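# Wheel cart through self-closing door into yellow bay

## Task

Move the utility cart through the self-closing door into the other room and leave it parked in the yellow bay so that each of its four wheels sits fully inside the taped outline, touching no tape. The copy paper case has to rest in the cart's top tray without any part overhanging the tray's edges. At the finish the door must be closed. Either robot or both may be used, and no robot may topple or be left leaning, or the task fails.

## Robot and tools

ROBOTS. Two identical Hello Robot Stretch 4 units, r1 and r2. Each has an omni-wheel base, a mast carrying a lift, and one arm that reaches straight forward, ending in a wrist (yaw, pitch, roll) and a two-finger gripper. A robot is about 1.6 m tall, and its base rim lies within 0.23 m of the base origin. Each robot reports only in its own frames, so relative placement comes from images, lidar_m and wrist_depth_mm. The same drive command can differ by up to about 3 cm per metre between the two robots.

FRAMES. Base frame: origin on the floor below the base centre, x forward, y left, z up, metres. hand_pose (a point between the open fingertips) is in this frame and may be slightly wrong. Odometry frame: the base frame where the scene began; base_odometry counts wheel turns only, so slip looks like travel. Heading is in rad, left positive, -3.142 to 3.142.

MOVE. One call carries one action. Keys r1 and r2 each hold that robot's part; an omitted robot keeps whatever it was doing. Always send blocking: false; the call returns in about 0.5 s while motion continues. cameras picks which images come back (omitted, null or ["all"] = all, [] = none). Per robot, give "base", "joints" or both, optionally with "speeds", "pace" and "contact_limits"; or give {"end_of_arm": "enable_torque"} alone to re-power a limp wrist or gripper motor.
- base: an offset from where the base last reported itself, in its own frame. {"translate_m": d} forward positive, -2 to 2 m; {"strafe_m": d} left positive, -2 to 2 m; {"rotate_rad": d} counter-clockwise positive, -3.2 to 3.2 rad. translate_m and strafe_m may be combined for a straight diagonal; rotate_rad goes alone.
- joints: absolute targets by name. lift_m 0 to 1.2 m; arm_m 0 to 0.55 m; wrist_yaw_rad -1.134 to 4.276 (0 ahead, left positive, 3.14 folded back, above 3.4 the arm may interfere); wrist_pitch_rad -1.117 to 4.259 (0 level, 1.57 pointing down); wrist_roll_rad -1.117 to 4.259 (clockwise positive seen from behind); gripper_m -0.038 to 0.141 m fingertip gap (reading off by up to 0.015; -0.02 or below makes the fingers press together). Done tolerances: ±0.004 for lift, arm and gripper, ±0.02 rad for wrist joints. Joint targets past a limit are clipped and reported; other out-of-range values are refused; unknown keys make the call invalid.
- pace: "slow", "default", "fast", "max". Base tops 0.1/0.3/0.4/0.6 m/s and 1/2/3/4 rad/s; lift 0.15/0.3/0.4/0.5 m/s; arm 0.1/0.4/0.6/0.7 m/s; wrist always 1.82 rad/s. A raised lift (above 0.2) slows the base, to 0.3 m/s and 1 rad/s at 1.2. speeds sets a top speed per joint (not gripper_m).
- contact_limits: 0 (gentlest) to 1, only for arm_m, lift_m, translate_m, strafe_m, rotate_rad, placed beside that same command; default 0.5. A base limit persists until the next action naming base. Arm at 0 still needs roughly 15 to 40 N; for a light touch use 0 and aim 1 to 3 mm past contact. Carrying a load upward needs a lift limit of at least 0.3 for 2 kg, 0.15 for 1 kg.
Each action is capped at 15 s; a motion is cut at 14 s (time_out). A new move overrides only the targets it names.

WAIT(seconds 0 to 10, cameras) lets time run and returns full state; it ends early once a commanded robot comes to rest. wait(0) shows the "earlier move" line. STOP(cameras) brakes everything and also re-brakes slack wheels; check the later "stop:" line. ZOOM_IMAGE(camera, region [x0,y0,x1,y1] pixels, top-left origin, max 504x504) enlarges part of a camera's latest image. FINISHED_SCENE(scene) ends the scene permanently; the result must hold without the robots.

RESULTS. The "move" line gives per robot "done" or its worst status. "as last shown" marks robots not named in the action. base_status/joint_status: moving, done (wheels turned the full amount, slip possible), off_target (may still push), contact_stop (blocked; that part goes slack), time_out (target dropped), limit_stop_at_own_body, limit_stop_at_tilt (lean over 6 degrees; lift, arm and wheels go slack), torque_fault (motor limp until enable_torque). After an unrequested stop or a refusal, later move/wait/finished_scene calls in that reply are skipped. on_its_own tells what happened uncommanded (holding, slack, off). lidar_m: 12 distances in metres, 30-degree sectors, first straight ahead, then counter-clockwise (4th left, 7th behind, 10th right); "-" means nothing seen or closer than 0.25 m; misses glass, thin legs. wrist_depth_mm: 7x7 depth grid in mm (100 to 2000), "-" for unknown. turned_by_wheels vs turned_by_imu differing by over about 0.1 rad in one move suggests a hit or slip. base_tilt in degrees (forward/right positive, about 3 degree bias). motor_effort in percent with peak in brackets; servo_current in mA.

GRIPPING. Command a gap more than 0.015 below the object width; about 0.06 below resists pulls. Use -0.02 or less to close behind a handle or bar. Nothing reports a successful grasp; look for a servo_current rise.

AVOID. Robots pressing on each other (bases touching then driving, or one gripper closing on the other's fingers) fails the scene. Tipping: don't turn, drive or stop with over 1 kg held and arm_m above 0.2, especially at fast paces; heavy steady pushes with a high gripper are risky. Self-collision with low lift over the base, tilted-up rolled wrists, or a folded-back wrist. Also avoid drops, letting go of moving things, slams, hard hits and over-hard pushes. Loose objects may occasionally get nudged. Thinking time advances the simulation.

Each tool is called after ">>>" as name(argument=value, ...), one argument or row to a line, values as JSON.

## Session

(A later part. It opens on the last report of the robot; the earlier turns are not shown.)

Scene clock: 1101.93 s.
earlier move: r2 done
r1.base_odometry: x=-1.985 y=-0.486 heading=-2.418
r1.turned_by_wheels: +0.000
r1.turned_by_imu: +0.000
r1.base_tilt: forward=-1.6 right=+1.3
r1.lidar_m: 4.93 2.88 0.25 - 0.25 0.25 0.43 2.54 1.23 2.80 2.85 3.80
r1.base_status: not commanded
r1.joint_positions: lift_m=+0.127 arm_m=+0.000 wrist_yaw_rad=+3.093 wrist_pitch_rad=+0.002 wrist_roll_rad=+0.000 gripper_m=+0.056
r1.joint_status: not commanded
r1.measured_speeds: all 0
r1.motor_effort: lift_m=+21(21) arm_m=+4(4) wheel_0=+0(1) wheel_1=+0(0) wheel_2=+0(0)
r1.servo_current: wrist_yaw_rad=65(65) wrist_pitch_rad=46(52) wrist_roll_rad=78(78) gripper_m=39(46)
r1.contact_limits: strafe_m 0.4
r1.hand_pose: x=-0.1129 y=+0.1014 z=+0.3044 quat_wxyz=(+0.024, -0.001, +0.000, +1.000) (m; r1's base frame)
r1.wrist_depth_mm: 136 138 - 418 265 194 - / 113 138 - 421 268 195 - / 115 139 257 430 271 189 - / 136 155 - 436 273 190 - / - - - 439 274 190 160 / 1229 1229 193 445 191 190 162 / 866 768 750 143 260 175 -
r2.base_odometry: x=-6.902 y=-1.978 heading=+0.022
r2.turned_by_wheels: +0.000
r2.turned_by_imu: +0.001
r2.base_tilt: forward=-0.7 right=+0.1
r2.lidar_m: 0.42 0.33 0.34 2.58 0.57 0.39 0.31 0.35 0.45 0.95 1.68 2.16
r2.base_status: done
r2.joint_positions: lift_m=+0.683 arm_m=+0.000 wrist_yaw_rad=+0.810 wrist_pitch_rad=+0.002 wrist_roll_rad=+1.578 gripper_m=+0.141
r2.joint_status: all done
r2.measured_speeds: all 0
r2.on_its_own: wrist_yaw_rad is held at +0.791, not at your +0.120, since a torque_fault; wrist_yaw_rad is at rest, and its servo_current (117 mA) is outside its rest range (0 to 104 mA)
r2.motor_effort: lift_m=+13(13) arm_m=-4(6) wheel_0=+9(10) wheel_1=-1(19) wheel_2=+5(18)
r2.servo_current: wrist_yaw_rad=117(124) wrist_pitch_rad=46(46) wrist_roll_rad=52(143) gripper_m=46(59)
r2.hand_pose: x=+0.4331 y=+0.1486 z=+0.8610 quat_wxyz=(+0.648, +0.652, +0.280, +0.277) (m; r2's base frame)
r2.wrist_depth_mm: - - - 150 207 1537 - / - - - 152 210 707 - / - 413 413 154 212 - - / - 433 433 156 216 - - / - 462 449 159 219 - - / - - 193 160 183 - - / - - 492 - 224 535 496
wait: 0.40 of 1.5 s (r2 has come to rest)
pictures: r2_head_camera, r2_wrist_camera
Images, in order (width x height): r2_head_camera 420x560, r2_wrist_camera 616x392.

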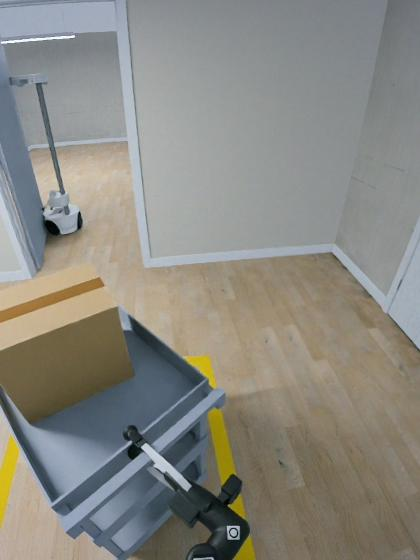

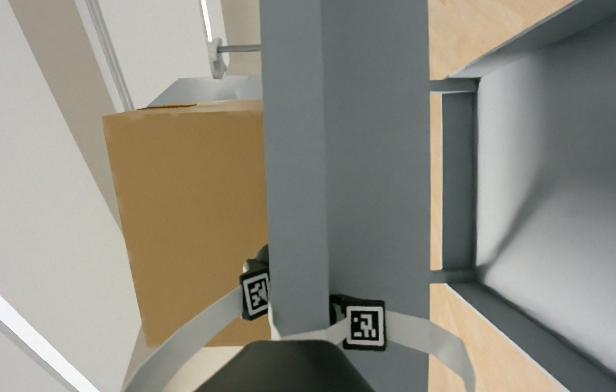

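>>> move(
  r2={"joints":{"lift_m":0.655},"speeds":{"lift_m":0.04},"contact_limits":{"lift_m":0.3}},
  blocking=false,
  cameras=[],
)

>>> wait(
  seconds=2,
  cameras=["r2_wrist_camera","r2_head_camera"],
)

Scene clock: 1120.57 s.
move: r2 moving
r1: as last shown
r1.lidar_m: 4.94 2.86 0.25 - 0.26 0.25 0.43 2.53 1.24 2.79 2.87 3.83
r1.servo_current: wrist_yaw_rad=52(59) wrist_pitch_rad=46(52) wrist_roll_rad=59(59) gripper_m=39(46)
r1.contact_limits: strafe_m 0.4
r1.wrist_depth_mm: 136 138 - 418 266 193 - / 113 139 - 421 268 195 - / 115 139 257 427 271 189 - / 136 154 - 436 273 190 - / - - - 442 273 190 161 / 1229 1229 193 449 191 191 161 / 878 750 750 143 262 175 -
r2.base_odometry: x=-6.902 y=-1.978 heading=+0.022
r2.turned_by_wheels: +0.000
r2.turned_by_imu: +0.001
r2.base_tilt: forward=-0.7 right=+0.1
r2.lidar_m: 0.46 0.33 0.33 2.57 0.57 0.38 0.32 0.33 0.41 0.92 1.73 2.14
r2.base_status: not commanded
r2.joint_positions: lift_m=+0.667 arm_m=+0.000 wrist_yaw_rad=+0.810 wrist_pitch_rad=-0.002 wrist_roll_rad=+1.578 gripper_m=+0.141
r2.joint_status: lift_m moving
r2.measured_speeds: translate_m=+0.000 strafe_m=+0.000 rotate_rad=+0.000 lift_m=-0.039 arm_m=+0.000 wrist_yaw_rad=+0.000 wrist_pitch_rad=-0.024 wrist_roll_rad=+0.000
r2.on_its_own: wrist_yaw_rad is held at +0.791, not at your +0.120, since a torque_fault
r2.motor_effort: lift_m=+6(13) arm_m=-4(4) wheel_0=+8(9) wheel_1=-1(1) wheel_2=+5(6)
r2.servo_current: wrist_yaw_rad=111(117) wrist_pitch_rad=46(46) wrist_roll_rad=52(65) gripper_m=52(59)
r2.contact_limits: lift_m 0.3
r2.hand_pose: x=+0.4331 y=+0.1486 z=+0.8453 quat_wxyz=(+0.647, +0.652, +0.279, +0.278) (m; r2's base frame)
r2.wrist_depth_mm: - - - 149 205 1661 530 / - - - 152 208 741 - / - 421 415 153 210 788 - / - 445 436 156 214 798 - / - - 452 158 217 809 - / - - 195 160 182 - - / - - - - 179 549 504
pictures: none
No camera images: "cameras" was empty.

Scene clock: 1121.20 s.
earlier move: r2 done
r1.base_odometry: x=-1.985 y=-0.486 heading=-2.418
r1.turned_by_wheels: +0.000
r1.turned_by_imu: +0.000
r1.base_tilt: forward=-1.6 right=+1.3
r1.lidar_m: 4.93 2.89 0.25 - 0.25 0.25 0.43 2.53 1.24 2.79 2.88 3.80
r1.base_status: not commanded
r1.joint_positions: lift_m=+0.127 arm_m=+0.000 wrist_yaw_rad=+3.093 wrist_pitch_rad=+0.002 wrist_roll_rad=+0.000 gripper_m=+0.056
r1.joint_status: not commanded
r1.measured_speeds: all 0
r1.motor_effort: lift_m=+21(21) arm_m=+4(4) wheel_0=-1(1) wheel_1=+0(0) wheel_2=+0(0)
r1.servo_current: wrist_yaw_rad=65(65) wrist_pitch_rad=46(52) wrist_roll_rad=33(59) gripper_m=39(46)
r1.contact_limits: strafe_m 0.4
r1.hand_pose: x=-0.1129 y=+0.1014 z=+0.3044 quat_wxyz=(+0.024, -0.001, +0.000, +1.000) (m; r1's base frame)
r1.wrist_depth_mm: 136 138 - 421 267 194 - / 113 139 - 424 270 195 - / 115 139 256 430 270 189 - / 137 155 - 433 272 190 - / - - - 439 273 191 161 / 1229 1229 195 445 191 191 161 / 866 759 759 143 262 175 -
r2.base_odometry: x=-6.902 y=-1.978 heading=+0.022
r2.turned_by_wheels: +0.000
r2.turned_by_imu: +0.000
r2.base_tilt: forward=-0.7 right=+0.1
r2.lidar_m: 0.43 0.34 0.32 2.55 0.60 0.35 0.33 0.33 0.44 0.94 1.71 2.17
r2.base_status: not commanded
r2.joint_positions: lift_m=+0.656 arm_m=+0.000 wrist_yaw_rad=+0.810 wrist_pitch_rad=-0.009 wrist_roll_rad=+1.578 gripper_m=+0.141
r2.joint_status: all done
r2.measured_speeds: all 0
r2.on_its_own: wrist_yaw_rad is held at +0.791, not at your +0.120, since a torque_fault
r2.motor_effort: lift_m=-1(13) arm_m=-4(4) wheel_0=+8(9) wheel_1=-1(1) wheel_2=+6(6)
r2.servo_current: wrist_yaw_rad=98(117) wrist_pitch_rad=52(59) wrist_roll_rad=52(65) gripper_m=46(59)
r2.contact_limits: lift_m 0.3
r2.hand_pose: x=+0.4331 y=+0.1486 z=+0.8374 quat_wxyz=(+0.646, +0.653, +0.277, +0.281) (m; r2's base frame)
r2.wrist_depth_mm: - - - 150 204 1808 549 / - - - 152 207 768 - / - 427 418 154 210 788 - / - - 439 156 212 798 - / - - 459 158 215 798 - / - - 186 160 181 - - / - - - - 178 129 508
wait: 0.63 of 2 s (r2 has come to rest)
pictures: r2_head_camera, r2_wrist_camera
Images, in order (width x height): r2_head_camera 420x560, r2_wrist_camera 616x392.

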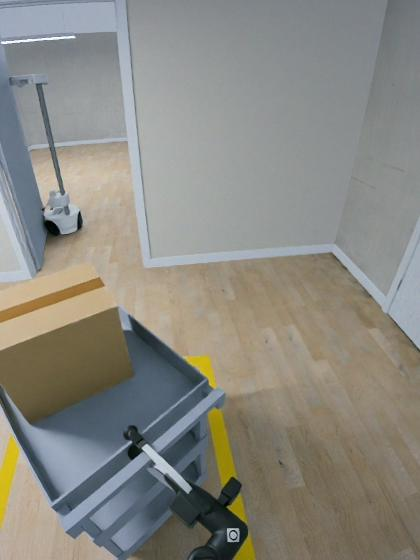

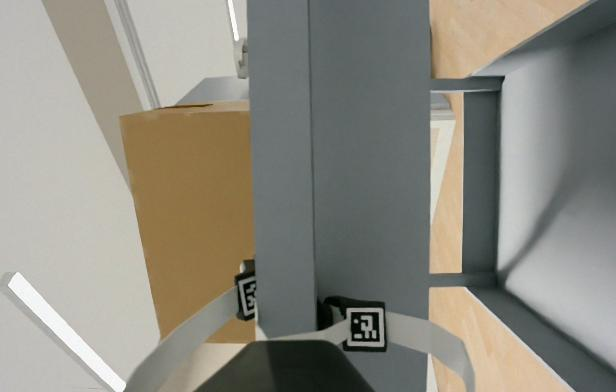

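>>> move(
  r2={"joints":{"lift_m":0.681,"wrist_yaw_rad":0.86},"speeds":{"lift_m":0.05,"wrist_yaw_rad":0.2}},
  blocking=false,
  cameras=[],
)

>>> wait(
  seconds=2,
  cameras=["r2_wrist_camera","r2_head_camera"],
)

Scene clock: 1142.80 s.
move: r2 moving
r1: as last shown
r1.lidar_m: 4.94 2.88 0.25 - 0.25 0.25 0.45 2.52 1.26 2.79 2.87 3.84
r1.motor_effort: lift_m=+21(21) arm_m=+4(4) wheel_0=+0(1) wheel_1=+0(0) wheel_2=+0(0)
r1.servo_current: wrist_yaw_rad=59(65) wrist_pitch_rad=39(46) wrist_roll_rad=39(65) gripper_m=39(46)
r1.contact_limits: strafe_m 0.4
r1.wrist_depth_mm: 136 138 - 418 267 193 - / 113 139 - 421 267 196 - / 115 139 256 430 271 189 - / 136 154 - 430 272 190 - / - - - 442 273 191 160 / 1182 1229 193 449 191 191 162 / 854 759 750 143 262 175 -
r2.base_odometry: x=-6.902 y=-1.978 heading=+0.022
r2.turned_by_wheels: +0.000
r2.turned_by_imu: +0.000
r2.base_tilt: forward=-0.7 right=+0.1
r2.lidar_m: 0.43 0.34 0.32 2.61 0.58 0.35 0.33 0.34 0.43 0.90 1.71 2.13
r2.base_status: not commanded
r2.joint_positions: lift_m=+0.676 arm_m=+0.000 wrist_yaw_rad=+0.857 wrist_pitch_rad=-0.004 wrist_roll_rad=+1.578 gripper_m=+0.141
r2.joint_status: lift_m moving; wrist_yaw_rad moving
r2.measured_speeds: translate_m=+0.000 strafe_m=+0.000 rotate_rad=+0.000 lift_m=+0.049 arm_m=+0.000 wrist_yaw_rad=+0.007 wrist_pitch_rad=+0.028 wrist_roll_rad=+0.000
r2.motor_effort: lift_m=+18(18) arm_m=-4(4) wheel_0=+5(9) wheel_1=+0(1) wheel_2=+4(5)
r2.servo_current: wrist_yaw_rad=33(150) wrist_pitch_rad=39(59) wrist_roll_rad=59(65) gripper_m=59(59)
r2.hand_pose: x=+0.4258 y=+0.1608 z=+0.8554 quat_wxyz=(+0.640, +0.646, +0.294, +0.294) (m; r2's base frame)
r2.wrist_depth_mm: - - - 146 202 1618 - / - - - 149 206 788 - / - 418 413 151 210 798 - / - 445 436 154 214 820 - / - - 455 157 218 820 - / - - 194 160 182 1808 - / - - - - 227 1576 484
pictures: none
No camera images: "cameras" was empty.

Scene clock: 1143.27 s.
earlier move: r2 done
r1.base_odometry: x=-1.985 y=-0.486 heading=-2.418
r1.turned_by_wheels: +0.000
r1.turned_by_imu: +0.000
r1.base_tilt: forward=-1.6 right=+1.3
r1.lidar_m: 4.94 2.88 0.25 - 0.26 0.25 0.43 2.54 1.24 2.77 2.82 3.81
r1.base_status: not commanded
r1.joint_positions: lift_m=+0.127 arm_m=+0.000 wrist_yaw_rad=+3.093 wrist_pitch_rad=+0.002 wrist_roll_rad=+0.000 gripper_m=+0.056
r1.joint_status: not commanded
r1.measured_speeds: all 0
r1.motor_effort: lift_m=+21(21) arm_m=+4(4) wheel_0=-1(1) wheel_1=+0(0) wheel_2=+0(0)
r1.servo_current: wrist_yaw_rad=46(65) wrist_pitch_rad=39(46) wrist_roll_rad=33(65) gripper_m=39(46)
r1.contact_limits: strafe_m 0.4
r1.hand_pose: x=-0.1129 y=+0.1014 z=+0.3044 quat_wxyz=(+0.024, -0.001, +0.000, +1.000) (m; r1's base frame)
r1.wrist_depth_mm: 136 138 - 418 266 193 - / 113 138 - 424 270 195 - / 115 139 256 430 272 188 - / 136 154 - 433 274 189 - / - - - 439 274 190 160 / 1229 1229 193 445 191 191 161 / 866 750 768 143 262 175 -
r2.base_odometry: x=-6.902 y=-1.978 heading=+0.022
r2.turned_by_wheels: +0.000
r2.turned_by_imu: +0.000
r2.base_tilt: forward=-0.7 right=+0.0
r2.lidar_m: 0.43 0.33 0.36 2.60 0.57 0.37 0.32 0.35 0.44 0.94 1.74 2.15
r2.base_status: not commanded
r2.joint_positions: lift_m=+0.681 arm_m=+0.000 wrist_yaw_rad=+0.857 wrist_pitch_rad=+0.000 wrist_roll_rad=+1.578 gripper_m=+0.141
r2.joint_status: all done
r2.measured_speeds: all 0
r2.motor_effort: lift_m=+19(19) arm_m=-4(4) wheel_0=+4(9) wheel_1=+0(1) wheel_2=+4(5)
r2.servo_current: wrist_yaw_rad=33(150) wrist_pitch_rad=39(59) wrist_roll_rad=59(65) gripper_m=52(59)
r2.hand_pose: x=+0.4258 y=+0.1608 z=+0.8593 quat_wxyz=(+0.641, +0.645, +0.295, +0.293) (m; r2's base frame)
r2.wrist_depth_mm: - - - 146 203 1537 - / - - - 149 206 750 - / - 410 413 151 211 - - / - 439 433 155 215 - - / - 466 455 157 219 - - / - - 193 160 182 - - / - - - - 227 1499 484
wait: 0.47 of 2 s (r2 has come to rest)
pictures: r2_head_camera, r2_wrist_camera
Images, in order (width x height): r2_head_camera 420x560, r2_wrist_camera 616x392.

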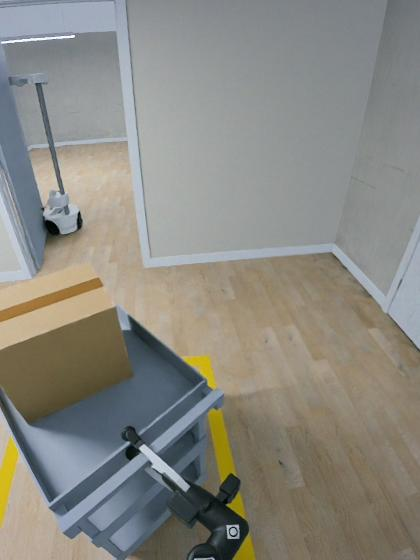

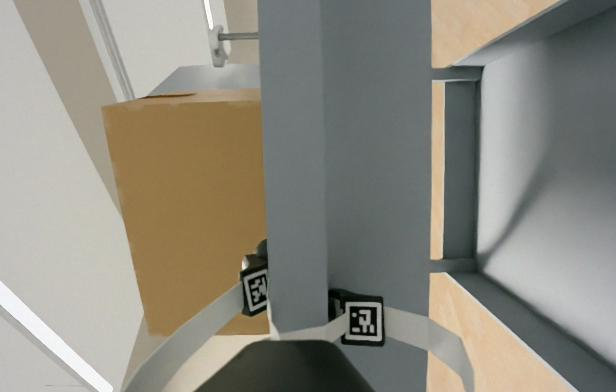

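>>> move(
  r2={"joints":{"lift_m":0.725},"speeds":{"lift_m":0.05},"contact_limits":{"lift_m":0.3}},
  blocking=false,
  cameras=[],
)

>>> wait(
  seconds=2,
  cameras=["r2_wrist_camera","r2_head_camera"],
)

Scene clock: 1169.03 s.
move: r2 moving
r1: as last shown
r1.base_tilt: forward=-1.6 right=+1.2
r1.lidar_m: 4.93 2.85 0.25 - 0.25 0.25 0.44 2.52 1.25 2.80 2.86 3.82
r1.servo_current: wrist_yaw_rad=39(52) wrist_pitch_rad=33(46) wrist_roll_rad=59(65) gripper_m=46(46)
r1.contact_limits: strafe_m 0.4
r1.wrist_depth_mm: 136 138 - 415 266 193 - / 113 138 - 424 271 196 - / 115 139 256 427 272 188 - / 136 154 - 433 273 190 - / - - - 439 274 190 161 / 1229 1205 193 442 191 191 161 / 854 759 759 143 262 175 -
r2.base_odometry: x=-6.902 y=-1.978 heading=+0.022
r2.turned_by_wheels: +0.000
r2.turned_by_imu: +0.001
r2.base_tilt: forward=-0.6 right=+0.1
r2.lidar_m: 0.42 0.32 0.36 2.57 0.58 0.37 0.33 0.32 0.44 0.93 1.74 2.14
r2.base_status: not commanded
r2.joint_positions: lift_m=+0.701 arm_m=+0.000 wrist_yaw_rad=+0.858 wrist_pitch_rad=+0.009 wrist_roll_rad=+1.578 gripper_m=+0.141
r2.joint_status: lift_m moving
r2.measured_speeds: translate_m=+0.000 strafe_m=+0.000 rotate_rad=+0.000 lift_m=+0.049 arm_m=+0.000 wrist_yaw_rad=+0.001 wrist_pitch_rad=+0.023 wrist_roll_rad=+0.000
r2.motor_effort: lift_m=+23(27) arm_m=-4(4) wheel_0=+4(4) wheel_1=+0(1) wheel_2=+4(4)
r2.servo_current: wrist_yaw_rad=52(52) wrist_pitch_rad=52(52) wrist_roll_rad=52(65) gripper_m=52(59)
r2.contact_limits: lift_m 0.3
r2.hand_pose: x=+0.4257 y=+0.1610 z=+0.8770 quat_wxyz=(+0.642, +0.644, +0.298, +0.290) (m; r2's base frame)
r2.wrist_depth_mm: - - - 145 204 1281 - / - - - 148 207 - - / - 407 413 150 211 - - / - 430 427 155 216 - - / - 462 455 157 220 - - / - - 469 160 181 - - / - - 144 - 229 1499 477
pictures: none
No camera images: "cameras" was empty.

Scene clock: 1169.87 s.
earlier move: r2 done
r1.base_odometry: x=-1.985 y=-0.486 heading=-2.418
r1.turned_by_wheels: +0.000
r1.turned_by_imu: +0.000
r1.base_tilt: forward=-1.6 right=+1.2
r1.lidar_m: 4.93 2.89 0.25 - 0.25 0.25 0.45 2.50 1.27 2.78 2.87 3.82
r1.base_status: not commanded
r1.joint_positions: lift_m=+0.127 arm_m=+0.000 wrist_yaw_rad=+3.093 wrist_pitch_rad=+0.002 wrist_roll_rad=+0.000 gripper_m=+0.056
r1.joint_status: not commanded
r1.measured_speeds: all 0
r1.motor_effort: lift_m=+21(21) arm_m=+4(4) wheel_0=+0(1) wheel_1=+0(0) wheel_2=+0(0)
r1.servo_current: wrist_yaw_rad=59(65) wrist_pitch_rad=46(52) wrist_roll_rad=59(65) gripper_m=39(46)
r1.contact_limits: strafe_m 0.4
r1.hand_pose: x=-0.1129 y=+0.1014 z=+0.3044 quat_wxyz=(+0.024, -0.001, +0.000, +1.000) (m; r1's base frame)
r1.wrist_depth_mm: 136 138 - 418 266 193 - / 113 138 - 424 267 195 - / 115 139 255 430 271 188 - / 136 155 - 433 273 190 - / - - - 439 276 191 161 / 1229 1229 193 442 191 191 161 / 866 759 750 143 260 175 -
r2.base_odometry: x=-6.902 y=-1.978 heading=+0.021
r2.turned_by_wheels: -0.001
r2.turned_by_imu: -0.007
r2.base_tilt: forward=-0.7 right=+0.1
r2.lidar_m: 0.45 0.32 0.34 2.77 0.59 0.36 0.32 0.34 0.44 0.93 1.72 2.10
r2.base_status: not commanded
r2.joint_positions: lift_m=+0.725 arm_m=+0.000 wrist_yaw_rad=+0.859 wrist_pitch_rad=+0.008 wrist_roll_rad=+1.572 gripper_m=+0.141
r2.joint_status: all done
r2.measured_speeds: all 0
r2.motor_effort: lift_m=+21(29) arm_m=+6(9) wheel_0=+1(4) wheel_1=-4(5) wheel_2=+0(8)
r2.servo_current: wrist_yaw_rad=46(52) wrist_pitch_rad=52(65) wrist_roll_rad=59(65) gripper_m=52(59)
r2.contact_limits: lift_m 0.3
r2.hand_pose: x=+0.4253 y=+0.1613 z=+0.9006 quat_wxyz=(+0.644, +0.642, +0.297, +0.292) (m; r2's base frame)
r2.wrist_depth_mm: - - - - 174 233 1182 / - - - - 179 236 - / - - 436 439 181 240 - / - - 459 462 184 245 - / - - 488 488 187 247 - / - - 504 504 190 189 - / - - - - 257 1576 1182
wait: 0.83 of 2 s (r2 has come to rest)
pictures: r2_head_camera, r2_wrist_camera
Images, in order (width x height): r2_head_camera 420x560, r2_wrist_camera 616x392.

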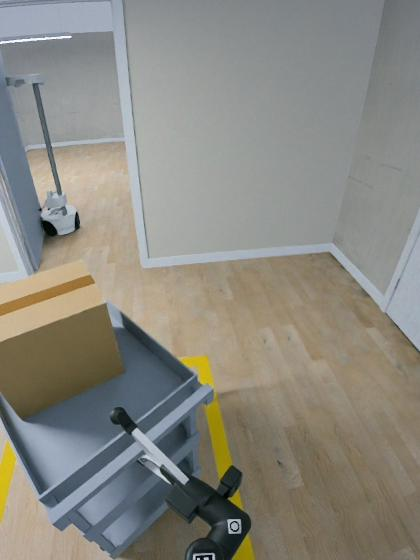

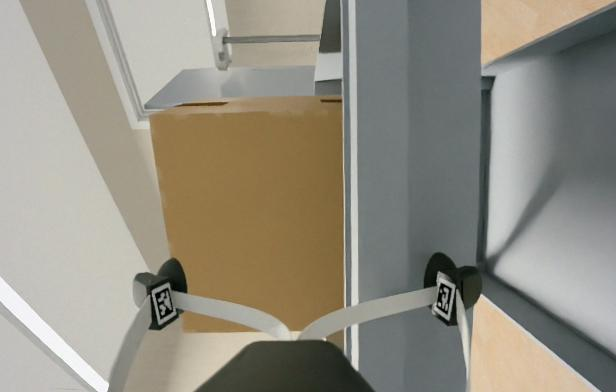

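>>> move(
  r2={"base":{"translate_m":-0.06,"strafe_m":-0.13},"pace":"slow","contact_limits":{"strafe_m":0.2}},
  blocking=false,
  cameras=[],
)

>>> wait(
  seconds=4,
  cameras=["r2_head_camera","r2_wrist_camera"],
)

Scene clock: 1189.83 s.
move: r2 moving
r1: as last shown
r1.base_tilt: forward=-1.6 right=+1.3
r1.lidar_m: 4.93 2.86 0.25 - 0.25 0.25 0.47 2.51 1.25 2.78 2.90 3.80
r1.servo_current: wrist_yaw_rad=59(65) wrist_pitch_rad=46(46) wrist_roll_rad=65(72) gripper_m=39(46)
r1.contact_limits: strafe_m 0.4
r1.wrist_depth_mm: 136 138 - 418 266 194 - / 113 138 - 424 268 195 - / 115 139 256 427 271 188 - / 136 154 - 433 272 190 - / - - - 439 276 190 160 / 1182 1205 194 442 190 191 162 / 866 759 759 143 260 175 -
r2.base_odometry: x=-6.907 y=-1.990 heading=+0.021
r2.turned_by_wheels: +0.000
r2.turned_by_imu: +0.001
r2.base_tilt: forward=-0.7 right=+0.1
r2.lidar_m: 0.47 0.37 0.40 2.71 0.57 0.36 0.32 0.35 0.45 0.91 1.72 2.13
r2.base_status: translate_m moving; strafe_m moving
r2.joint_positions: lift_m=+0.725 arm_m=+0.000 wrist_yaw_rad=+0.859 wrist_pitch_rad=+0.008 wrist_roll_rad=+1.572 gripper_m=+0.141
r2.joint_status: not commanded
r2.measured_speeds: translate_m=-0.020 strafe_m=-0.044 rotate_rad=-0.002 lift_m=+0.000 arm_m=+0.000 wrist_yaw_rad=+0.000 wrist_pitch_rad=+0.000 wrist_roll_rad=+0.000
r2.motor_effort: lift_m=+21(21) arm_m=+6(6) wheel_0=+6(11) wheel_1=-7(9) wheel_2=+8(8)
r2.servo_current: wrist_yaw_rad=46(52) wrist_pitch_rad=59(59) wrist_roll_rad=46(59) gripper_m=52(59)
r2.contact_limits: lift_m 0.3; strafe_m 0.2
r2.hand_pose: x=+0.4253 y=+0.1613 z=+0.9006 quat_wxyz=(+0.644, +0.642, +0.297, +0.292) (m; r2's base frame)
r2.wrist_depth_mm: - - - - 183 564 1205 / - - - - 187 246 - / - - 445 445 190 - - / - - 473 469 195 - - / - - 496 496 198 - - / - - 521 517 200 190 - / - - - - 268 1618 535
pictures: none
No camera images: "cameras" was empty.

Scene clock: 1192.03 s.
earlier move: r2 done
r1.base_odometry: x=-1.985 y=-0.486 heading=-2.418
r1.turned_by_wheels: +0.000
r1.turned_by_imu: +0.000
r1.base_tilt: forward=-1.6 right=+1.3
r1.lidar_m: 4.93 2.87 0.25 - 0.25 0.25 0.45 2.49 1.25 2.78 2.88 3.80
r1.base_status: not commanded
r1.joint_positions: lift_m=+0.127 arm_m=+0.000 wrist_yaw_rad=+3.093 wrist_pitch_rad=+0.002 wrist_roll_rad=+0.000 gripper_m=+0.056
r1.joint_status: not commanded
r1.measured_speeds: all 0
r1.motor_effort: lift_m=+21(21) arm_m=+4(4) wheel_0=+1(1) wheel_1=+0(0) wheel_2=+0(0)
r1.servo_current: wrist_yaw_rad=46(85) wrist_pitch_rad=39(52) wrist_roll_rad=39(72) gripper_m=39(46)
r1.contact_limits: strafe_m 0.4
r1.hand_pose: x=-0.1129 y=+0.1014 z=+0.3044 quat_wxyz=(+0.024, -0.001, +0.000, +1.000) (m; r1's base frame)
r1.wrist_depth_mm: 136 138 - 421 266 193 - / 113 139 - 424 270 196 - / 115 139 256 430 270 188 - / 136 155 - 433 273 189 - / - - - 436 276 190 161 / 1229 1205 193 445 191 190 161 / 878 759 768 143 262 175 -
r2.base_odometry: x=-6.959 y=-2.109 heading=+0.021
r2.turned_by_wheels: +0.000
r2.turned_by_imu: +0.000
r2.base_tilt: forward=-0.7 right=+0.1
r2.lidar_m: 0.57 0.51 0.51 2.19 0.45 0.29 0.25 0.26 0.32 0.70 1.61 2.01
r2.base_status: done
r2.joint_positions: lift_m=+0.725 arm_m=+0.000 wrist_yaw_rad=+0.859 wrist_pitch_rad=+0.008 wrist_roll_rad=+1.572 gripper_m=+0.141
r2.joint_status: not commanded
r2.measured_speeds: all 0
r2.motor_effort: lift_m=+21(21) arm_m=+6(6) wheel_0=+4(11) wheel_1=-5(9) wheel_2=+4(8)
r2.servo_current: wrist_yaw_rad=52(59) wrist_pitch_rad=52(59) wrist_roll_rad=52(65) gripper_m=46(59)
r2.contact_limits: lift_m 0.3; strafe_m 0.2
r2.hand_pose: x=+0.4253 y=+0.1613 z=+0.9006 quat_wxyz=(+0.644, +0.642, +0.297, +0.292) (m; r2's base frame)
r2.wrist_depth_mm: - - - - - 1618 1205 / - - - - 362 609 370 / - - - 585 368 960 - / - - 585 580 377 976 - / - - 627 609 379 - - / - - 647 389 327 202 - / - - - - - 1983 -
wait: 2.20 of 4 s (r2 has come to rest)
pictures: r2_head_camera, r2_wrist_camera
Images, in order (width x height): r2_head_camera 420x560, r2_wrist_camera 616x392.

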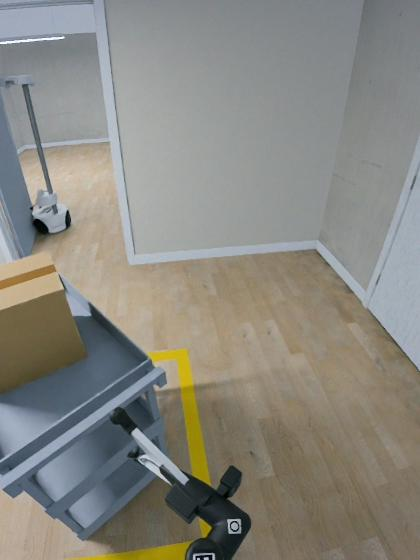

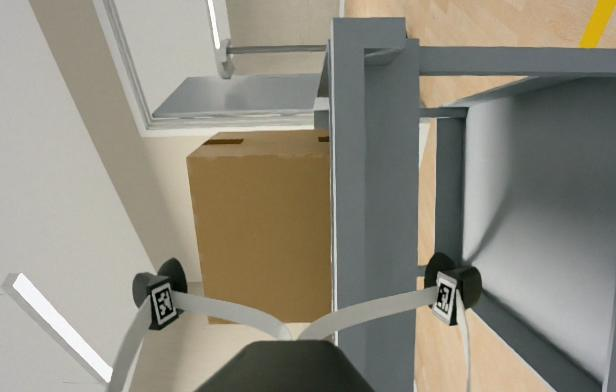

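>>> move(
  r2={"base":{"strafe_m":-0.3},"pace":"slow"},
  r1={"base":{"translate_m":1.0,"strafe_m":-0.5},"pace":"slow"},
  blocking=false,
  cameras=[],
)

>>> wait(
  seconds=5,
  cameras=["r2_head_camera","r2_head_left_camera"],
)

>>> wait(
  seconds=9,
  cameras=["r2_head_camera","r2_head_left_camera"],
)

Scene clock: 1200.17 s.
move: r1 moving; r2 moving
r1.base_odometry: x=-1.998 y=-0.490 heading=-2.418
r1.turned_by_wheels: +0.000
r1.turned_by_imu: +0.000
r1.base_tilt: forward=-1.6 right=+1.3
r1.lidar_m: 4.94 2.88 0.25 - 0.25 0.25 0.44 1.33 1.25 2.76 2.87 3.83
r1.base_status: translate_m moving; strafe_m moving
r1.joint_positions: lift_m=+0.127 arm_m=+0.000 wrist_yaw_rad=+3.093 wrist_pitch_rad=+0.002 wrist_roll_rad=+0.000 gripper_m=+0.056
r1.joint_status: not commanded
r1.measured_speeds: translate_m=+0.048 strafe_m=-0.024 rotate_rad=+0.000 lift_m=+0.000 arm_m=+0.000 wrist_yaw_rad=+0.000 wrist_pitch_rad=+0.000 wrist_roll_rad=+0.000
r1.motor_effort: lift_m=+21(21) arm_m=+4(4) wheel_0=+2(5) wheel_1=+5(7) wheel_2=-5(5)
r1.servo_current: wrist_yaw_rad=39(59) wrist_pitch_rad=46(46) wrist_roll_rad=59(59) gripper_m=39(46)
r1.hand_pose: x=-0.1129 y=+0.1014 z=+0.3044 quat_wxyz=(+0.024, -0.001, +0.000, +1.000) (m; r1's base frame)
r1.wrist_depth_mm: 136 138 - 424 268 193 - / 113 139 - 433 270 196 - / 115 139 255 433 273 189 - / 136 155 - 442 276 189 - / - - - 449 278 190 160 / 1229 1229 194 452 191 191 - / 854 768 750 143 263 175 -
r2.base_odometry: x=-6.959 y=-2.124 heading=+0.021
r2.turned_by_wheels: +0.000
r2.turned_by_imu: +0.000
r2.base_tilt: forward=-0.7 right=+0.1
r2.lidar_m: 0.60 0.50 0.51 2.14 0.45 0.28 0.25 0.25 0.35 0.74 1.58 1.97
r2.base_status: strafe_m moving
r2.joint_positions: lift_m=+0.725 arm_m=+0.000 wrist_yaw_rad=+0.859 wrist_pitch_rad=+0.008 wrist_roll_rad=+1.572 gripper_m=+0.141
r2.joint_status: not commanded
r2.measured_speeds: translate_m=+0.001 strafe_m=-0.056 rotate_rad=-0.003 lift_m=+0.000 arm_m=+0.000 wrist_yaw_rad=+0.000 wrist_pitch_rad=+0.000 wrist_roll_rad=+0.000
r2.motor_effort: lift_m=+21(21) arm_m=+5(6) wheel_0=+9(10) wheel_1=-8(10) wheel_2=+0(3)
r2.servo_current: wrist_yaw_rad=59(59) wrist_pitch_rad=52(59) wrist_roll_rad=46(59) gripper_m=52(59)
r2.contact_limits: lift_m 0.3
r2.hand_pose: x=+0.4253 y=+0.1613 z=+0.9006 quat_wxyz=(+0.644, +0.642, +0.297, +0.292) (m; r2's base frame)
r2.wrist_depth_mm: - - - - - 1756 1205 / - - - - 370 394 377 / - - - 627 379 931 - / - - 591 585 387 - - / - - 634 615 389 1008 - / - - 640 399 334 203 - / - - - - 407 1921 -
pictures: none
No camera images: "cameras" was empty.

Scene clock: 1203.80 s.
earlier move: r1 moving; r2 done
r1.base_odometry: x=-2.341 y=-0.581 heading=-2.418
r1.turned_by_wheels: +0.000
r1.turned_by_imu: +0.001
r1.base_tilt: forward=-1.6 right=+1.3
r1.lidar_m: 4.61 3.16 2.23 2.10 0.29 0.25 0.59 1.39 1.65 2.60 2.68 3.57
r1.base_status: translate_m moving; strafe_m moving
r1.joint_positions: lift_m=+0.127 arm_m=+0.000 wrist_yaw_rad=+3.093 wrist_pitch_rad=+0.002 wrist_roll_rad=+0.000 gripper_m=+0.056
r1.joint_status: not commanded
r1.measured_speeds: translate_m=+0.082 strafe_m=-0.042 rotate_rad=-0.008 lift_m=+0.000 arm_m=+0.000 wrist_yaw_rad=+0.000 wrist_pitch_rad=+0.000 wrist_roll_rad=+0.000
r1.motor_effort: lift_m=+21(21) arm_m=+4(4) wheel_0=+2(6) wheel_1=+6(9) wheel_2=-3(6)
r1.servo_current: wrist_yaw_rad=78(78) wrist_pitch_rad=39(52) wrist_roll_rad=59(65) gripper_m=46(46)
r1.hand_pose: x=-0.1129 y=+0.1014 z=+0.3044 quat_wxyz=(+0.024, -0.001, +0.000, +1.000) (m; r1's base frame)
r1.wrist_depth_mm: 136 138 - 359 - - - / 113 139 - 439 - - - / 116 139 263 544 - - - / 137 155 - - - - - / 1708 - - 1708 - - - / 1229 1205 193 1008 187 1118 1098 / 878 768 759 153 741 768 798
r2.base_odometry: x=-6.953 y=-2.409 heading=+0.021
r2.turned_by_wheels: +0.000
r2.turned_by_imu: +0.000
r2.base_tilt: forward=-0.7 right=+0.1
r2.lidar_m: 2.58 0.71 0.70 1.89 0.37 0.25 0.25 0.25 0.29 0.62 1.31 1.54
r2.base_status: done
r2.joint_positions: lift_m=+0.725 arm_m=+0.000 wrist_yaw_rad=+0.859 wrist_pitch_rad=+0.008 wrist_roll_rad=+1.572 gripper_m=+0.141
r2.joint_status: not commanded
r2.measured_speeds: all 0
r2.motor_effort: lift_m=+21(21) arm_m=+6(6) wheel_0=+4(12) wheel_1=-4(10) wheel_2=+0(3)
r2.servo_current: wrist_yaw_rad=39(59) wrist_pitch_rad=46(59) wrist_roll_rad=52(65) gripper_m=52(59)
r2.contact_limits: lift_m 0.3
r2.hand_pose: x=+0.4253 y=+0.1613 z=+0.9006 quat_wxyz=(+0.644, +0.642, +0.297, +0.292) (m; r2's base frame)
r2.wrist_depth_mm: - - - - - 1756 1229 / - - - - - 1756 1205 / - - - - - 1808 1229 / - - - - - 1160 1042 / - - - 809 1205 591 603 / - - 809 597 211 202 609 / - - - - - - 621
wait: 3.63 of 5 s (r2 has come to rest)
pictures: r2_head_camera, r2_head_left_camera
Images, in order (width x height): r2_head_camera 420x560, r2_head_left_camera 420x672.

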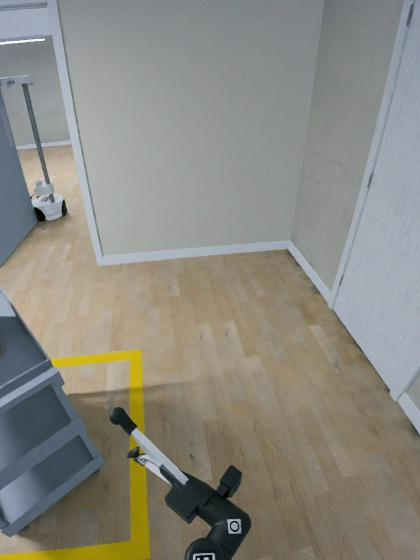

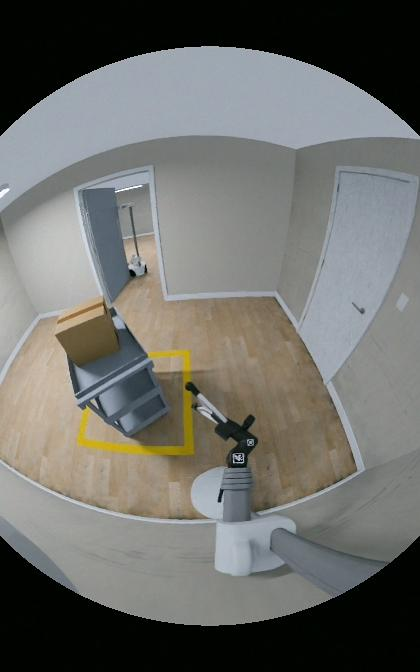

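Scene clock: 1212.03 s.
earlier move: r1 done
r1.base_odometry: x=-3.065 y=-0.774 heading=-2.418
r1.turned_by_wheels: +0.000
r1.turned_by_imu: -0.002
r1.base_tilt: forward=-1.6 right=+1.3
r1.lidar_m: 3.92 3.64 2.57 2.47 2.55 1.88 1.80 1.87 2.36 2.26 2.32 3.06
r1.base_status: done
r1.joint_positions: lift_m=+0.127 arm_m=+0.000 wrist_yaw_rad=+3.093 wrist_pitch_rad=+0.002 wrist_roll_rad=+0.000 gripper_m=+0.056
r1.joint_status: not commanded
r1.measured_speeds: all 0
r1.motor_effort: lift_m=+21(21) arm_m=+4(4) wheel_0=+3(8) wheel_1=+1(9) wheel_2=-1(6)
r1.servo_current: wrist_yaw_rad=59(78) wrist_pitch_rad=46(52) wrist_roll_rad=52(72) gripper_m=39(52)
r1.hand_pose: x=-0.1129 y=+0.1014 z=+0.3044 quat_wxyz=(+0.024, -0.001, +0.000, +1.000) (m; r1's base frame)
r1.wrist_depth_mm: 136 138 - - - - - / 113 139 - - - - - / 116 139 222 - - - - / 136 155 255 - - - - / 1756 1756 1708 1863 - - - / 1229 1182 194 1182 187 1160 1118 / 866 759 759 809 788 768 798
r2.base_odometry: x=-6.953 y=-2.409 heading=+0.021
r2.turned_by_wheels: +0.000
r2.turned_by_imu: +0.001
r2.base_tilt: forward=-0.7 right=+0.1
r2.lidar_m: 2.58 0.71 0.70 1.85 0.41 0.25 0.25 0.25 0.28 0.60 1.29 1.58
r2.base_status: done
r2.joint_positions: lift_m=+0.725 arm_m=+0.000 wrist_yaw_rad=+0.859 wrist_pitch_rad=+0.008 wrist_roll_rad=+1.572 gripper_m=+0.141
r2.joint_status: not commanded
r2.measured_speeds: all 0
r2.motor_effort: lift_m=+21(21) arm_m=+5(6) wheel_0=+4(12) wheel_1=-4(10) wheel_2=+0(3)
r2.servo_current: wrist_yaw_rad=33(65) wrist_pitch_rad=52(59) wrist_roll_rad=52(65) gripper_m=52(59)
r2.contact_limits: lift_m 0.3
r2.hand_pose: x=+0.4253 y=+0.1613 z=+0.9006 quat_wxyz=(+0.644, +0.642, +0.297, +0.292) (m; r2's base frame)
r2.wrist_depth_mm: - - - - - 1756 1205 / - - - - - 1808 1229 / - - - - - 1808 1205 / - - - - - 1205 1060 / - - - 798 1205 597 591 / - - 809 603 211 203 609 / - - - - - - 621
wait: 8.23 of 9 s (r1 has come to rest)
pictures: r2_head_camera, r2_head_left_camera
Images, in order (width x height): r2_head_camera 420x560, r2_head_left_camera 420x672.

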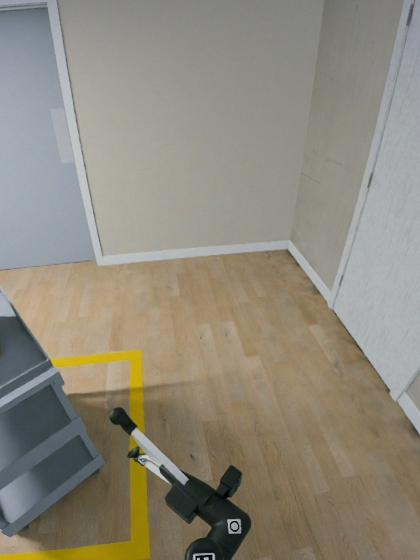

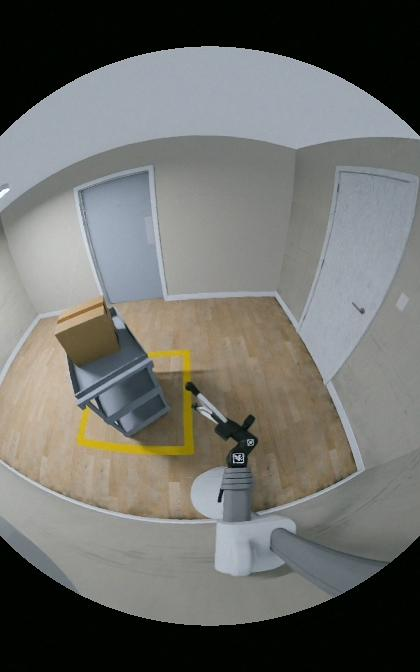

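>>> move(
  r2={"base":{"rotate_rad":0.65},"pace":"slow"},
  blocking=false,
  cameras=[],
)

>>> wait(
  seconds=3,
  cameras=["r2_head_camera","r2_head_left_camera","r2_head_right_camera"],
)

>>> zoom_image(
  camera="r2_head_camera",
  region=[0, 200, 360, 560],
)

Scene clock: 1216.87 s.
move: r2 moving
r1: as last shown
r1.turned_by_imu: +0.000
r1.lidar_m: 3.96 3.63 2.60 2.46 2.54 1.90 1.81 1.87 2.38 2.25 2.32 3.07
r1.motor_effort: lift_m=+21(21) arm_m=+4(4) wheel_0=+3(4) wheel_1=+1(2) wheel_2=-1(1)
r1.servo_current: wrist_yaw_rad=33(72) wrist_pitch_rad=46(46) wrist_roll_rad=46(52) gripper_m=46(52)
r1.wrist_depth_mm: 136 138 - - - - - / 113 139 - - - - - / 115 139 221 - - - - / 137 155 256 - - - - / 1708 1708 1756 1921 - - - / 1205 1205 193 1160 187 1138 1118 / 866 759 768 809 788 768 788
r2.base_odometry: x=-6.953 y=-2.409 heading=+0.146
r2.turned_by_wheels: +0.125
r2.turned_by_imu: +0.122
r2.base_tilt: forward=-0.7 right=+0.1
r2.lidar_m: 2.58 0.69 0.73 0.96 0.34 0.25 0.25 0.25 0.34 0.90 1.35 1.81
r2.base_status: rotate_rad moving
r2.joint_positions: lift_m=+0.725 arm_m=+0.000 wrist_yaw_rad=+0.859 wrist_pitch_rad=+0.008 wrist_roll_rad=+1.572 gripper_m=+0.141
r2.joint_status: not commanded
r2.measured_speeds: translate_m=+0.001 strafe_m=+0.001 rotate_rad=+0.485 lift_m=+0.000 arm_m=+0.000 wrist_yaw_rad=+0.000 wrist_pitch_rad=+0.000 wrist_roll_rad=+0.000
r2.motor_effort: lift_m=+21(21) arm_m=+6(6) wheel_0=-5(9) wheel_1=-7(8) wheel_2=-7(10)
r2.servo_current: wrist_yaw_rad=46(52) wrist_pitch_rad=59(59) wrist_roll_rad=59(59) gripper_m=52(52)
r2.contact_limits: lift_m 0.3
r2.hand_pose: x=+0.4253 y=+0.1613 z=+0.9006 quat_wxyz=(+0.644, +0.642, +0.297, +0.292) (m; r2's base frame)
r2.wrist_depth_mm: - - - - - 1756 1229 / - - - - - 1756 1229 / - - - - - 1618 1160 / - - - 788 574 - 574 / - - 842 809 1182 580 591 / - - 854 597 603 202 615 / - - - - - - 1118
pictures: none
No camera images: "cameras" was empty.

Scene clock: 1218.27 s.
earlier move: r2 done
r1.base_odometry: x=-3.065 y=-0.774 heading=-2.418
r1.turned_by_wheels: +0.000
r1.turned_by_imu: +0.000
r1.base_tilt: forward=-1.6 right=+1.3
r1.lidar_m: 3.96 3.65 2.56 2.48 2.56 1.91 1.81 1.87 2.35 2.23 2.33 3.05
r1.base_status: not commanded
r1.joint_positions: lift_m=+0.127 arm_m=+0.000 wrist_yaw_rad=+3.093 wrist_pitch_rad=+0.002 wrist_roll_rad=+0.000 gripper_m=+0.056
r1.joint_status: not commanded
r1.measured_speeds: all 0
r1.motor_effort: lift_m=+21(21) arm_m=+4(4) wheel_0=+2(4) wheel_1=+1(2) wheel_2=-1(1)
r1.servo_current: wrist_yaw_rad=59(72) wrist_pitch_rad=46(52) wrist_roll_rad=46(65) gripper_m=39(52)
r1.hand_pose: x=-0.1129 y=+0.1014 z=+0.3044 quat_wxyz=(+0.024, -0.001, +0.000, +1.000) (m; r1's base frame)
r1.wrist_depth_mm: 136 138 - - - - - / 113 139 - - - - - / 115 139 222 - - - - / 136 155 256 - - - - / 1756 1708 1756 1921 - - - / 1229 1205 193 1205 188 1138 1098 / 866 759 759 798 788 759 798
r2.base_odometry: x=-6.953 y=-2.409 heading=+0.670
r2.turned_by_wheels: +0.523
r2.turned_by_imu: +0.510
r2.base_tilt: forward=-0.6 right=+0.0
r2.lidar_m: 0.71 0.69 0.96 0.33 0.25 0.25 0.25 0.30 0.86 1.32 1.78 2.55
r2.base_status: done
r2.joint_positions: lift_m=+0.725 arm_m=+0.000 wrist_yaw_rad=+0.859 wrist_pitch_rad=+0.008 wrist_roll_rad=+1.572 gripper_m=+0.141
r2.joint_status: not commanded
r2.measured_speeds: all 0
r2.motor_effort: lift_m=+21(21) arm_m=+5(6) wheel_0=-5(9) wheel_1=-5(8) wheel_2=-6(10)
r2.servo_current: wrist_yaw_rad=39(59) wrist_pitch_rad=52(59) wrist_roll_rad=52(59) gripper_m=52(59)
r2.contact_limits: lift_m 0.3
r2.hand_pose: x=+0.4253 y=+0.1613 z=+0.9006 quat_wxyz=(+0.644, +0.642, +0.297, +0.292) (m; r2's base frame)
r2.wrist_depth_mm: - - 691 668 459 - - / - - - 750 - - 500 / - - - - - 1863 569 / - - - - - 1808 1229 / - - - - - 1708 1255 / - - - - - 1464 1229 / - - - - - 1808 1229
wait: 1.40 of 3 s (r2 has come to rest)
pictures: r2_head_camera, r2_head_left_camera, r2_head_right_camera
Images, in order (width x height): r2_head_camera 420x560, r2_head_left_camera 420x672, r2_head_right_camera 420x672.

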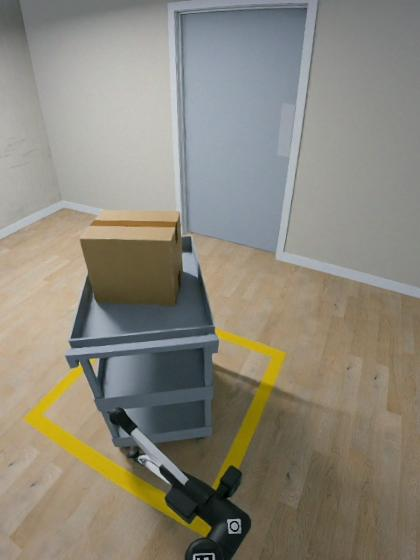

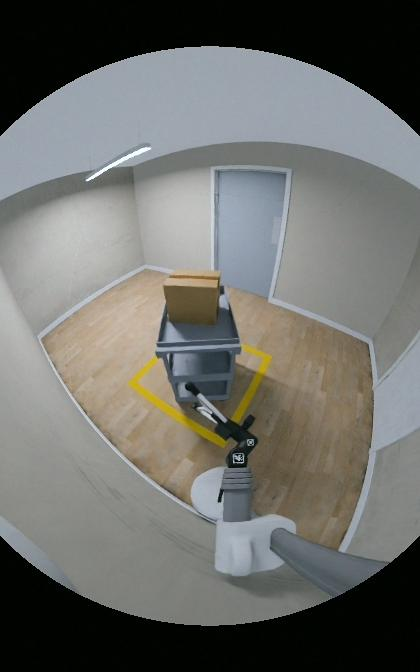

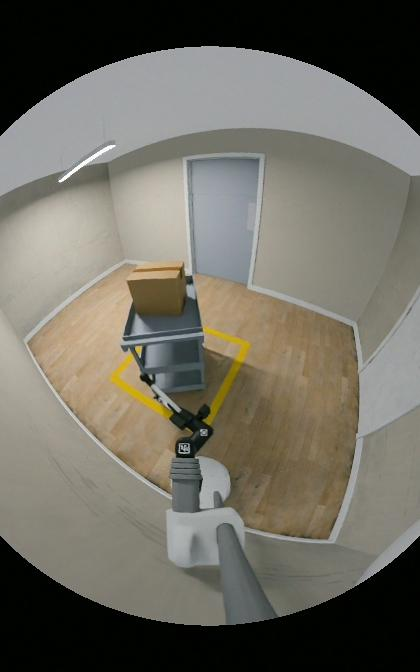

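Scaled by 1.400 from the camera's 420x560 image, which has a finer 1200x1600 frame.

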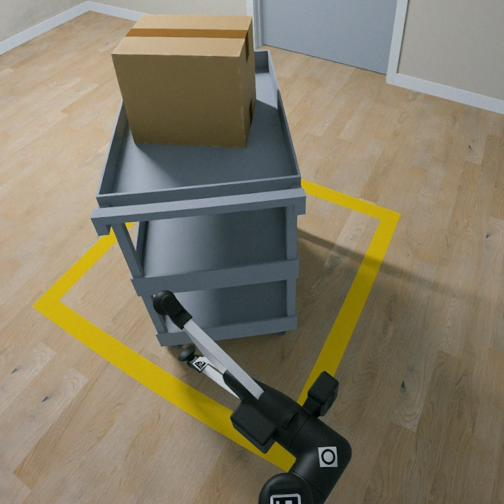

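>>> zoom_image(
  camera="r2_head_camera",
  region=[80, 400, 240, 520],
)

>>> move(
  r2={"joints":{"wrist_yaw_rad":0.1}},
  blocking=false,
  cameras=[],
)

>>> wait(
  seconds=2,
  cameras=["r2_head_camera"],
)

>>> zoom_image(
  camera="r2_head_camera",
  region=[20, 380, 220, 530],
)

Scaled by 3.150 from the camera's 420x560 image, which has a finer 1200x1600 frame.

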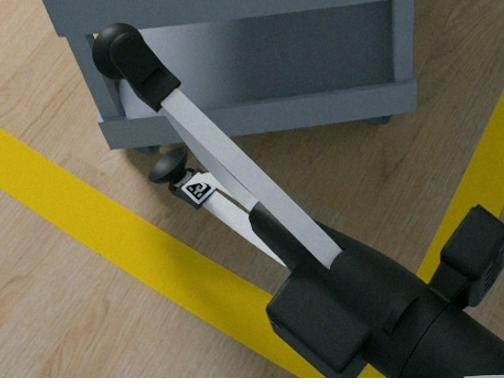

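Scene clock: 1225.57 s.
move: r2 moving
r1: as last shown
r1.lidar_m: 3.96 3.66 2.62 2.47 2.53 1.90 1.80 1.87 2.40 2.25 2.34 3.07
r1.motor_effort: lift_m=+21(21) arm_m=+4(4) wheel_0=+2(3) wheel_1=+1(2) wheel_2=-1(1)
r1.servo_current: wrist_yaw_rad=52(59) wrist_pitch_rad=39(46) wrist_roll_rad=46(65) gripper_m=39(46)
r1.wrist_depth_mm: 136 138 - - - - - / 113 138 - - - - - / 116 139 222 - - - - / 137 155 256 - - - - / 1756 1708 1708 1863 - - - / 1229 1229 194 1205 187 1160 1118 / 854 750 759 798 788 778 788
r2.base_odometry: x=-6.953 y=-2.409 heading=+0.670
r2.turned_by_wheels: +0.000
r2.turned_by_imu: +0.000
r2.base_tilt: forward=-0.7 right=+0.1
r2.lidar_m: 0.69 0.71 0.98 0.33 0.25 0.25 0.25 0.33 0.90 1.33 1.80 2.56
r2.base_status: not commanded
r2.joint_positions: lift_m=+0.725 arm_m=+0.000 wrist_yaw_rad=+0.298 wrist_pitch_rad=+0.008 wrist_roll_rad=+1.572 gripper_m=+0.141
r2.joint_status: wrist_yaw_rad moving
r2.measured_speeds: translate_m=+0.000 strafe_m=+0.000 rotate_rad=+0.000 lift_m=+0.000 arm_m=+0.000 wrist_yaw_rad=-1.735 wrist_pitch_rad=+0.000 wrist_roll_rad=+0.000
r2.motor_effort: lift_m=+21(21) arm_m=+6(6) wheel_0=-5(5) wheel_1=-5(5) wheel_2=-6(6)
r2.servo_current: wrist_yaw_rad=98(182) wrist_pitch_rad=52(59) wrist_roll_rad=46(65) gripper_m=46(52)
r2.contact_limits: lift_m 0.3
r2.hand_pose: x=+0.4721 y=+0.0012 z=+0.9006 quat_wxyz=(+0.699, +0.699, +0.108, +0.102) (m; r2's base frame)
r2.wrist_depth_mm: - - - - - 1808 1205 / - - - - - 1756 1182 / - - - 759 517 - 517 / - - 768 750 535 - 539 / - - 842 809 559 - 554 / - - 854 504 569 202 591 / - - - - - 1983 609
pictures: none
No camera images: "cameras" was empty.

Scene clock: 1226.13 s.
earlier move: r2 done
r1.base_odometry: x=-3.065 y=-0.774 heading=-2.418
r1.turned_by_wheels: +0.000
r1.turned_by_imu: +0.000
r1.base_tilt: forward=-1.6 right=+1.3
r1.lidar_m: 3.95 3.64 2.60 2.46 2.56 1.91 1.79 1.86 2.34 2.25 2.31 3.07
r1.base_status: not commanded
r1.joint_positions: lift_m=+0.127 arm_m=+0.000 wrist_yaw_rad=+3.093 wrist_pitch_rad=+0.002 wrist_roll_rad=+0.000 gripper_m=+0.056
r1.joint_status: not commanded
r1.measured_speeds: all 0
r1.motor_effort: lift_m=+21(21) arm_m=+4(4) wheel_0=+3(3) wheel_1=+1(2) wheel_2=-1(1)
r1.servo_current: wrist_yaw_rad=52(65) wrist_pitch_rad=39(52) wrist_roll_rad=59(65) gripper_m=39(46)
r1.hand_pose: x=-0.1129 y=+0.1014 z=+0.3044 quat_wxyz=(+0.024, -0.001, +0.000, +1.000) (m; r1's base frame)
r1.wrist_depth_mm: 136 138 - - - - - / 113 139 - - - - - / 116 139 221 - - - - / 137 155 256 - - - - / 1708 1808 1708 1983 - - - / 1229 1229 193 1182 187 1160 1118 / 866 759 759 788 788 768 798
r2.base_odometry: x=-6.953 y=-2.409 heading=+0.670
r2.turned_by_wheels: +0.000
r2.turned_by_imu: +0.000
r2.base_tilt: forward=-0.7 right=+0.1
r2.lidar_m: 0.70 0.72 0.98 0.31 0.25 0.25 0.25 0.31 0.89 1.33 1.80 2.58
r2.base_status: not commanded
r2.joint_positions: lift_m=+0.725 arm_m=+0.000 wrist_yaw_rad=+0.103 wrist_pitch_rad=+0.008 wrist_roll_rad=+1.572 gripper_m=+0.141
r2.joint_status: all done
r2.measured_speeds: all 0
r2.motor_effort: lift_m=+21(21) arm_m=+5(6) wheel_0=-5(5) wheel_1=-5(5) wheel_2=-6(6)
r2.servo_current: wrist_yaw_rad=52(182) wrist_pitch_rad=59(59) wrist_roll_rad=52(65) gripper_m=52(52)
r2.contact_limits: lift_m 0.3
r2.hand_pose: x=+0.4666 y=-0.0573 z=+0.9006 quat_wxyz=(+0.706, +0.707, +0.039, +0.034) (m; r2's base frame)
r2.wrist_depth_mm: - - - - - 1756 1229 / - - - - - 1808 1205 / - - - - - 1808 1255 / - - - - - 1808 549 / - - 931 788 549 - 554 / - - 750 488 211 188 549 / - - - - - - 554
wait: 0.57 of 2 s (r2 has come to rest)
pictures: r2_head_camera
Images, in order (width x height): r2_head_camera 420x560.

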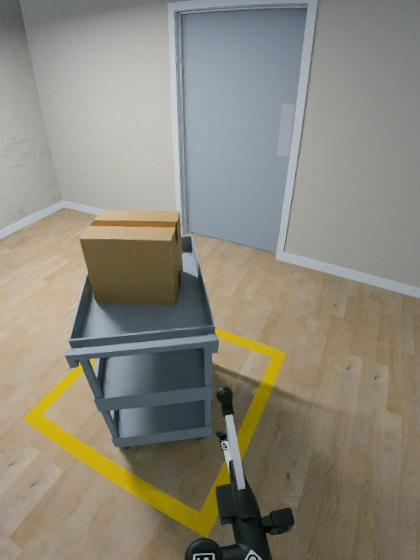

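Scaled by 2.520 from the camera's 420x560 image, which has a finer 1200x1600 frame.

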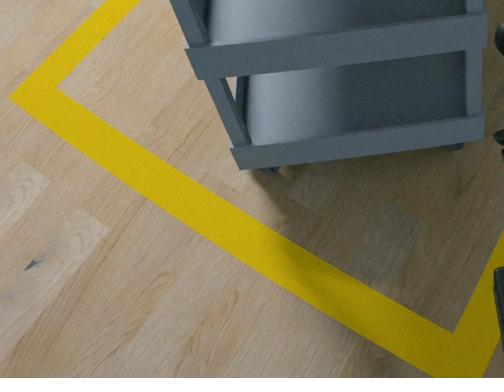

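>>> zoom_image(
  camera="r2_head_camera",
  region=[60, 190, 230, 370],
)

Scaled by 2.800 from the camera's 420x560 image, which has a finer 1200x1600 frame.

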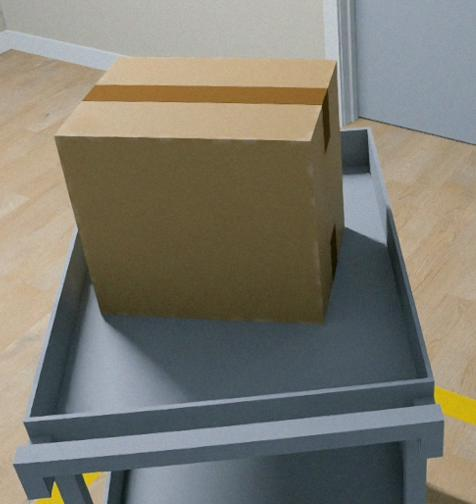

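>>> finished_scene(
  scene=2,
)

The scene is finished: the task was done.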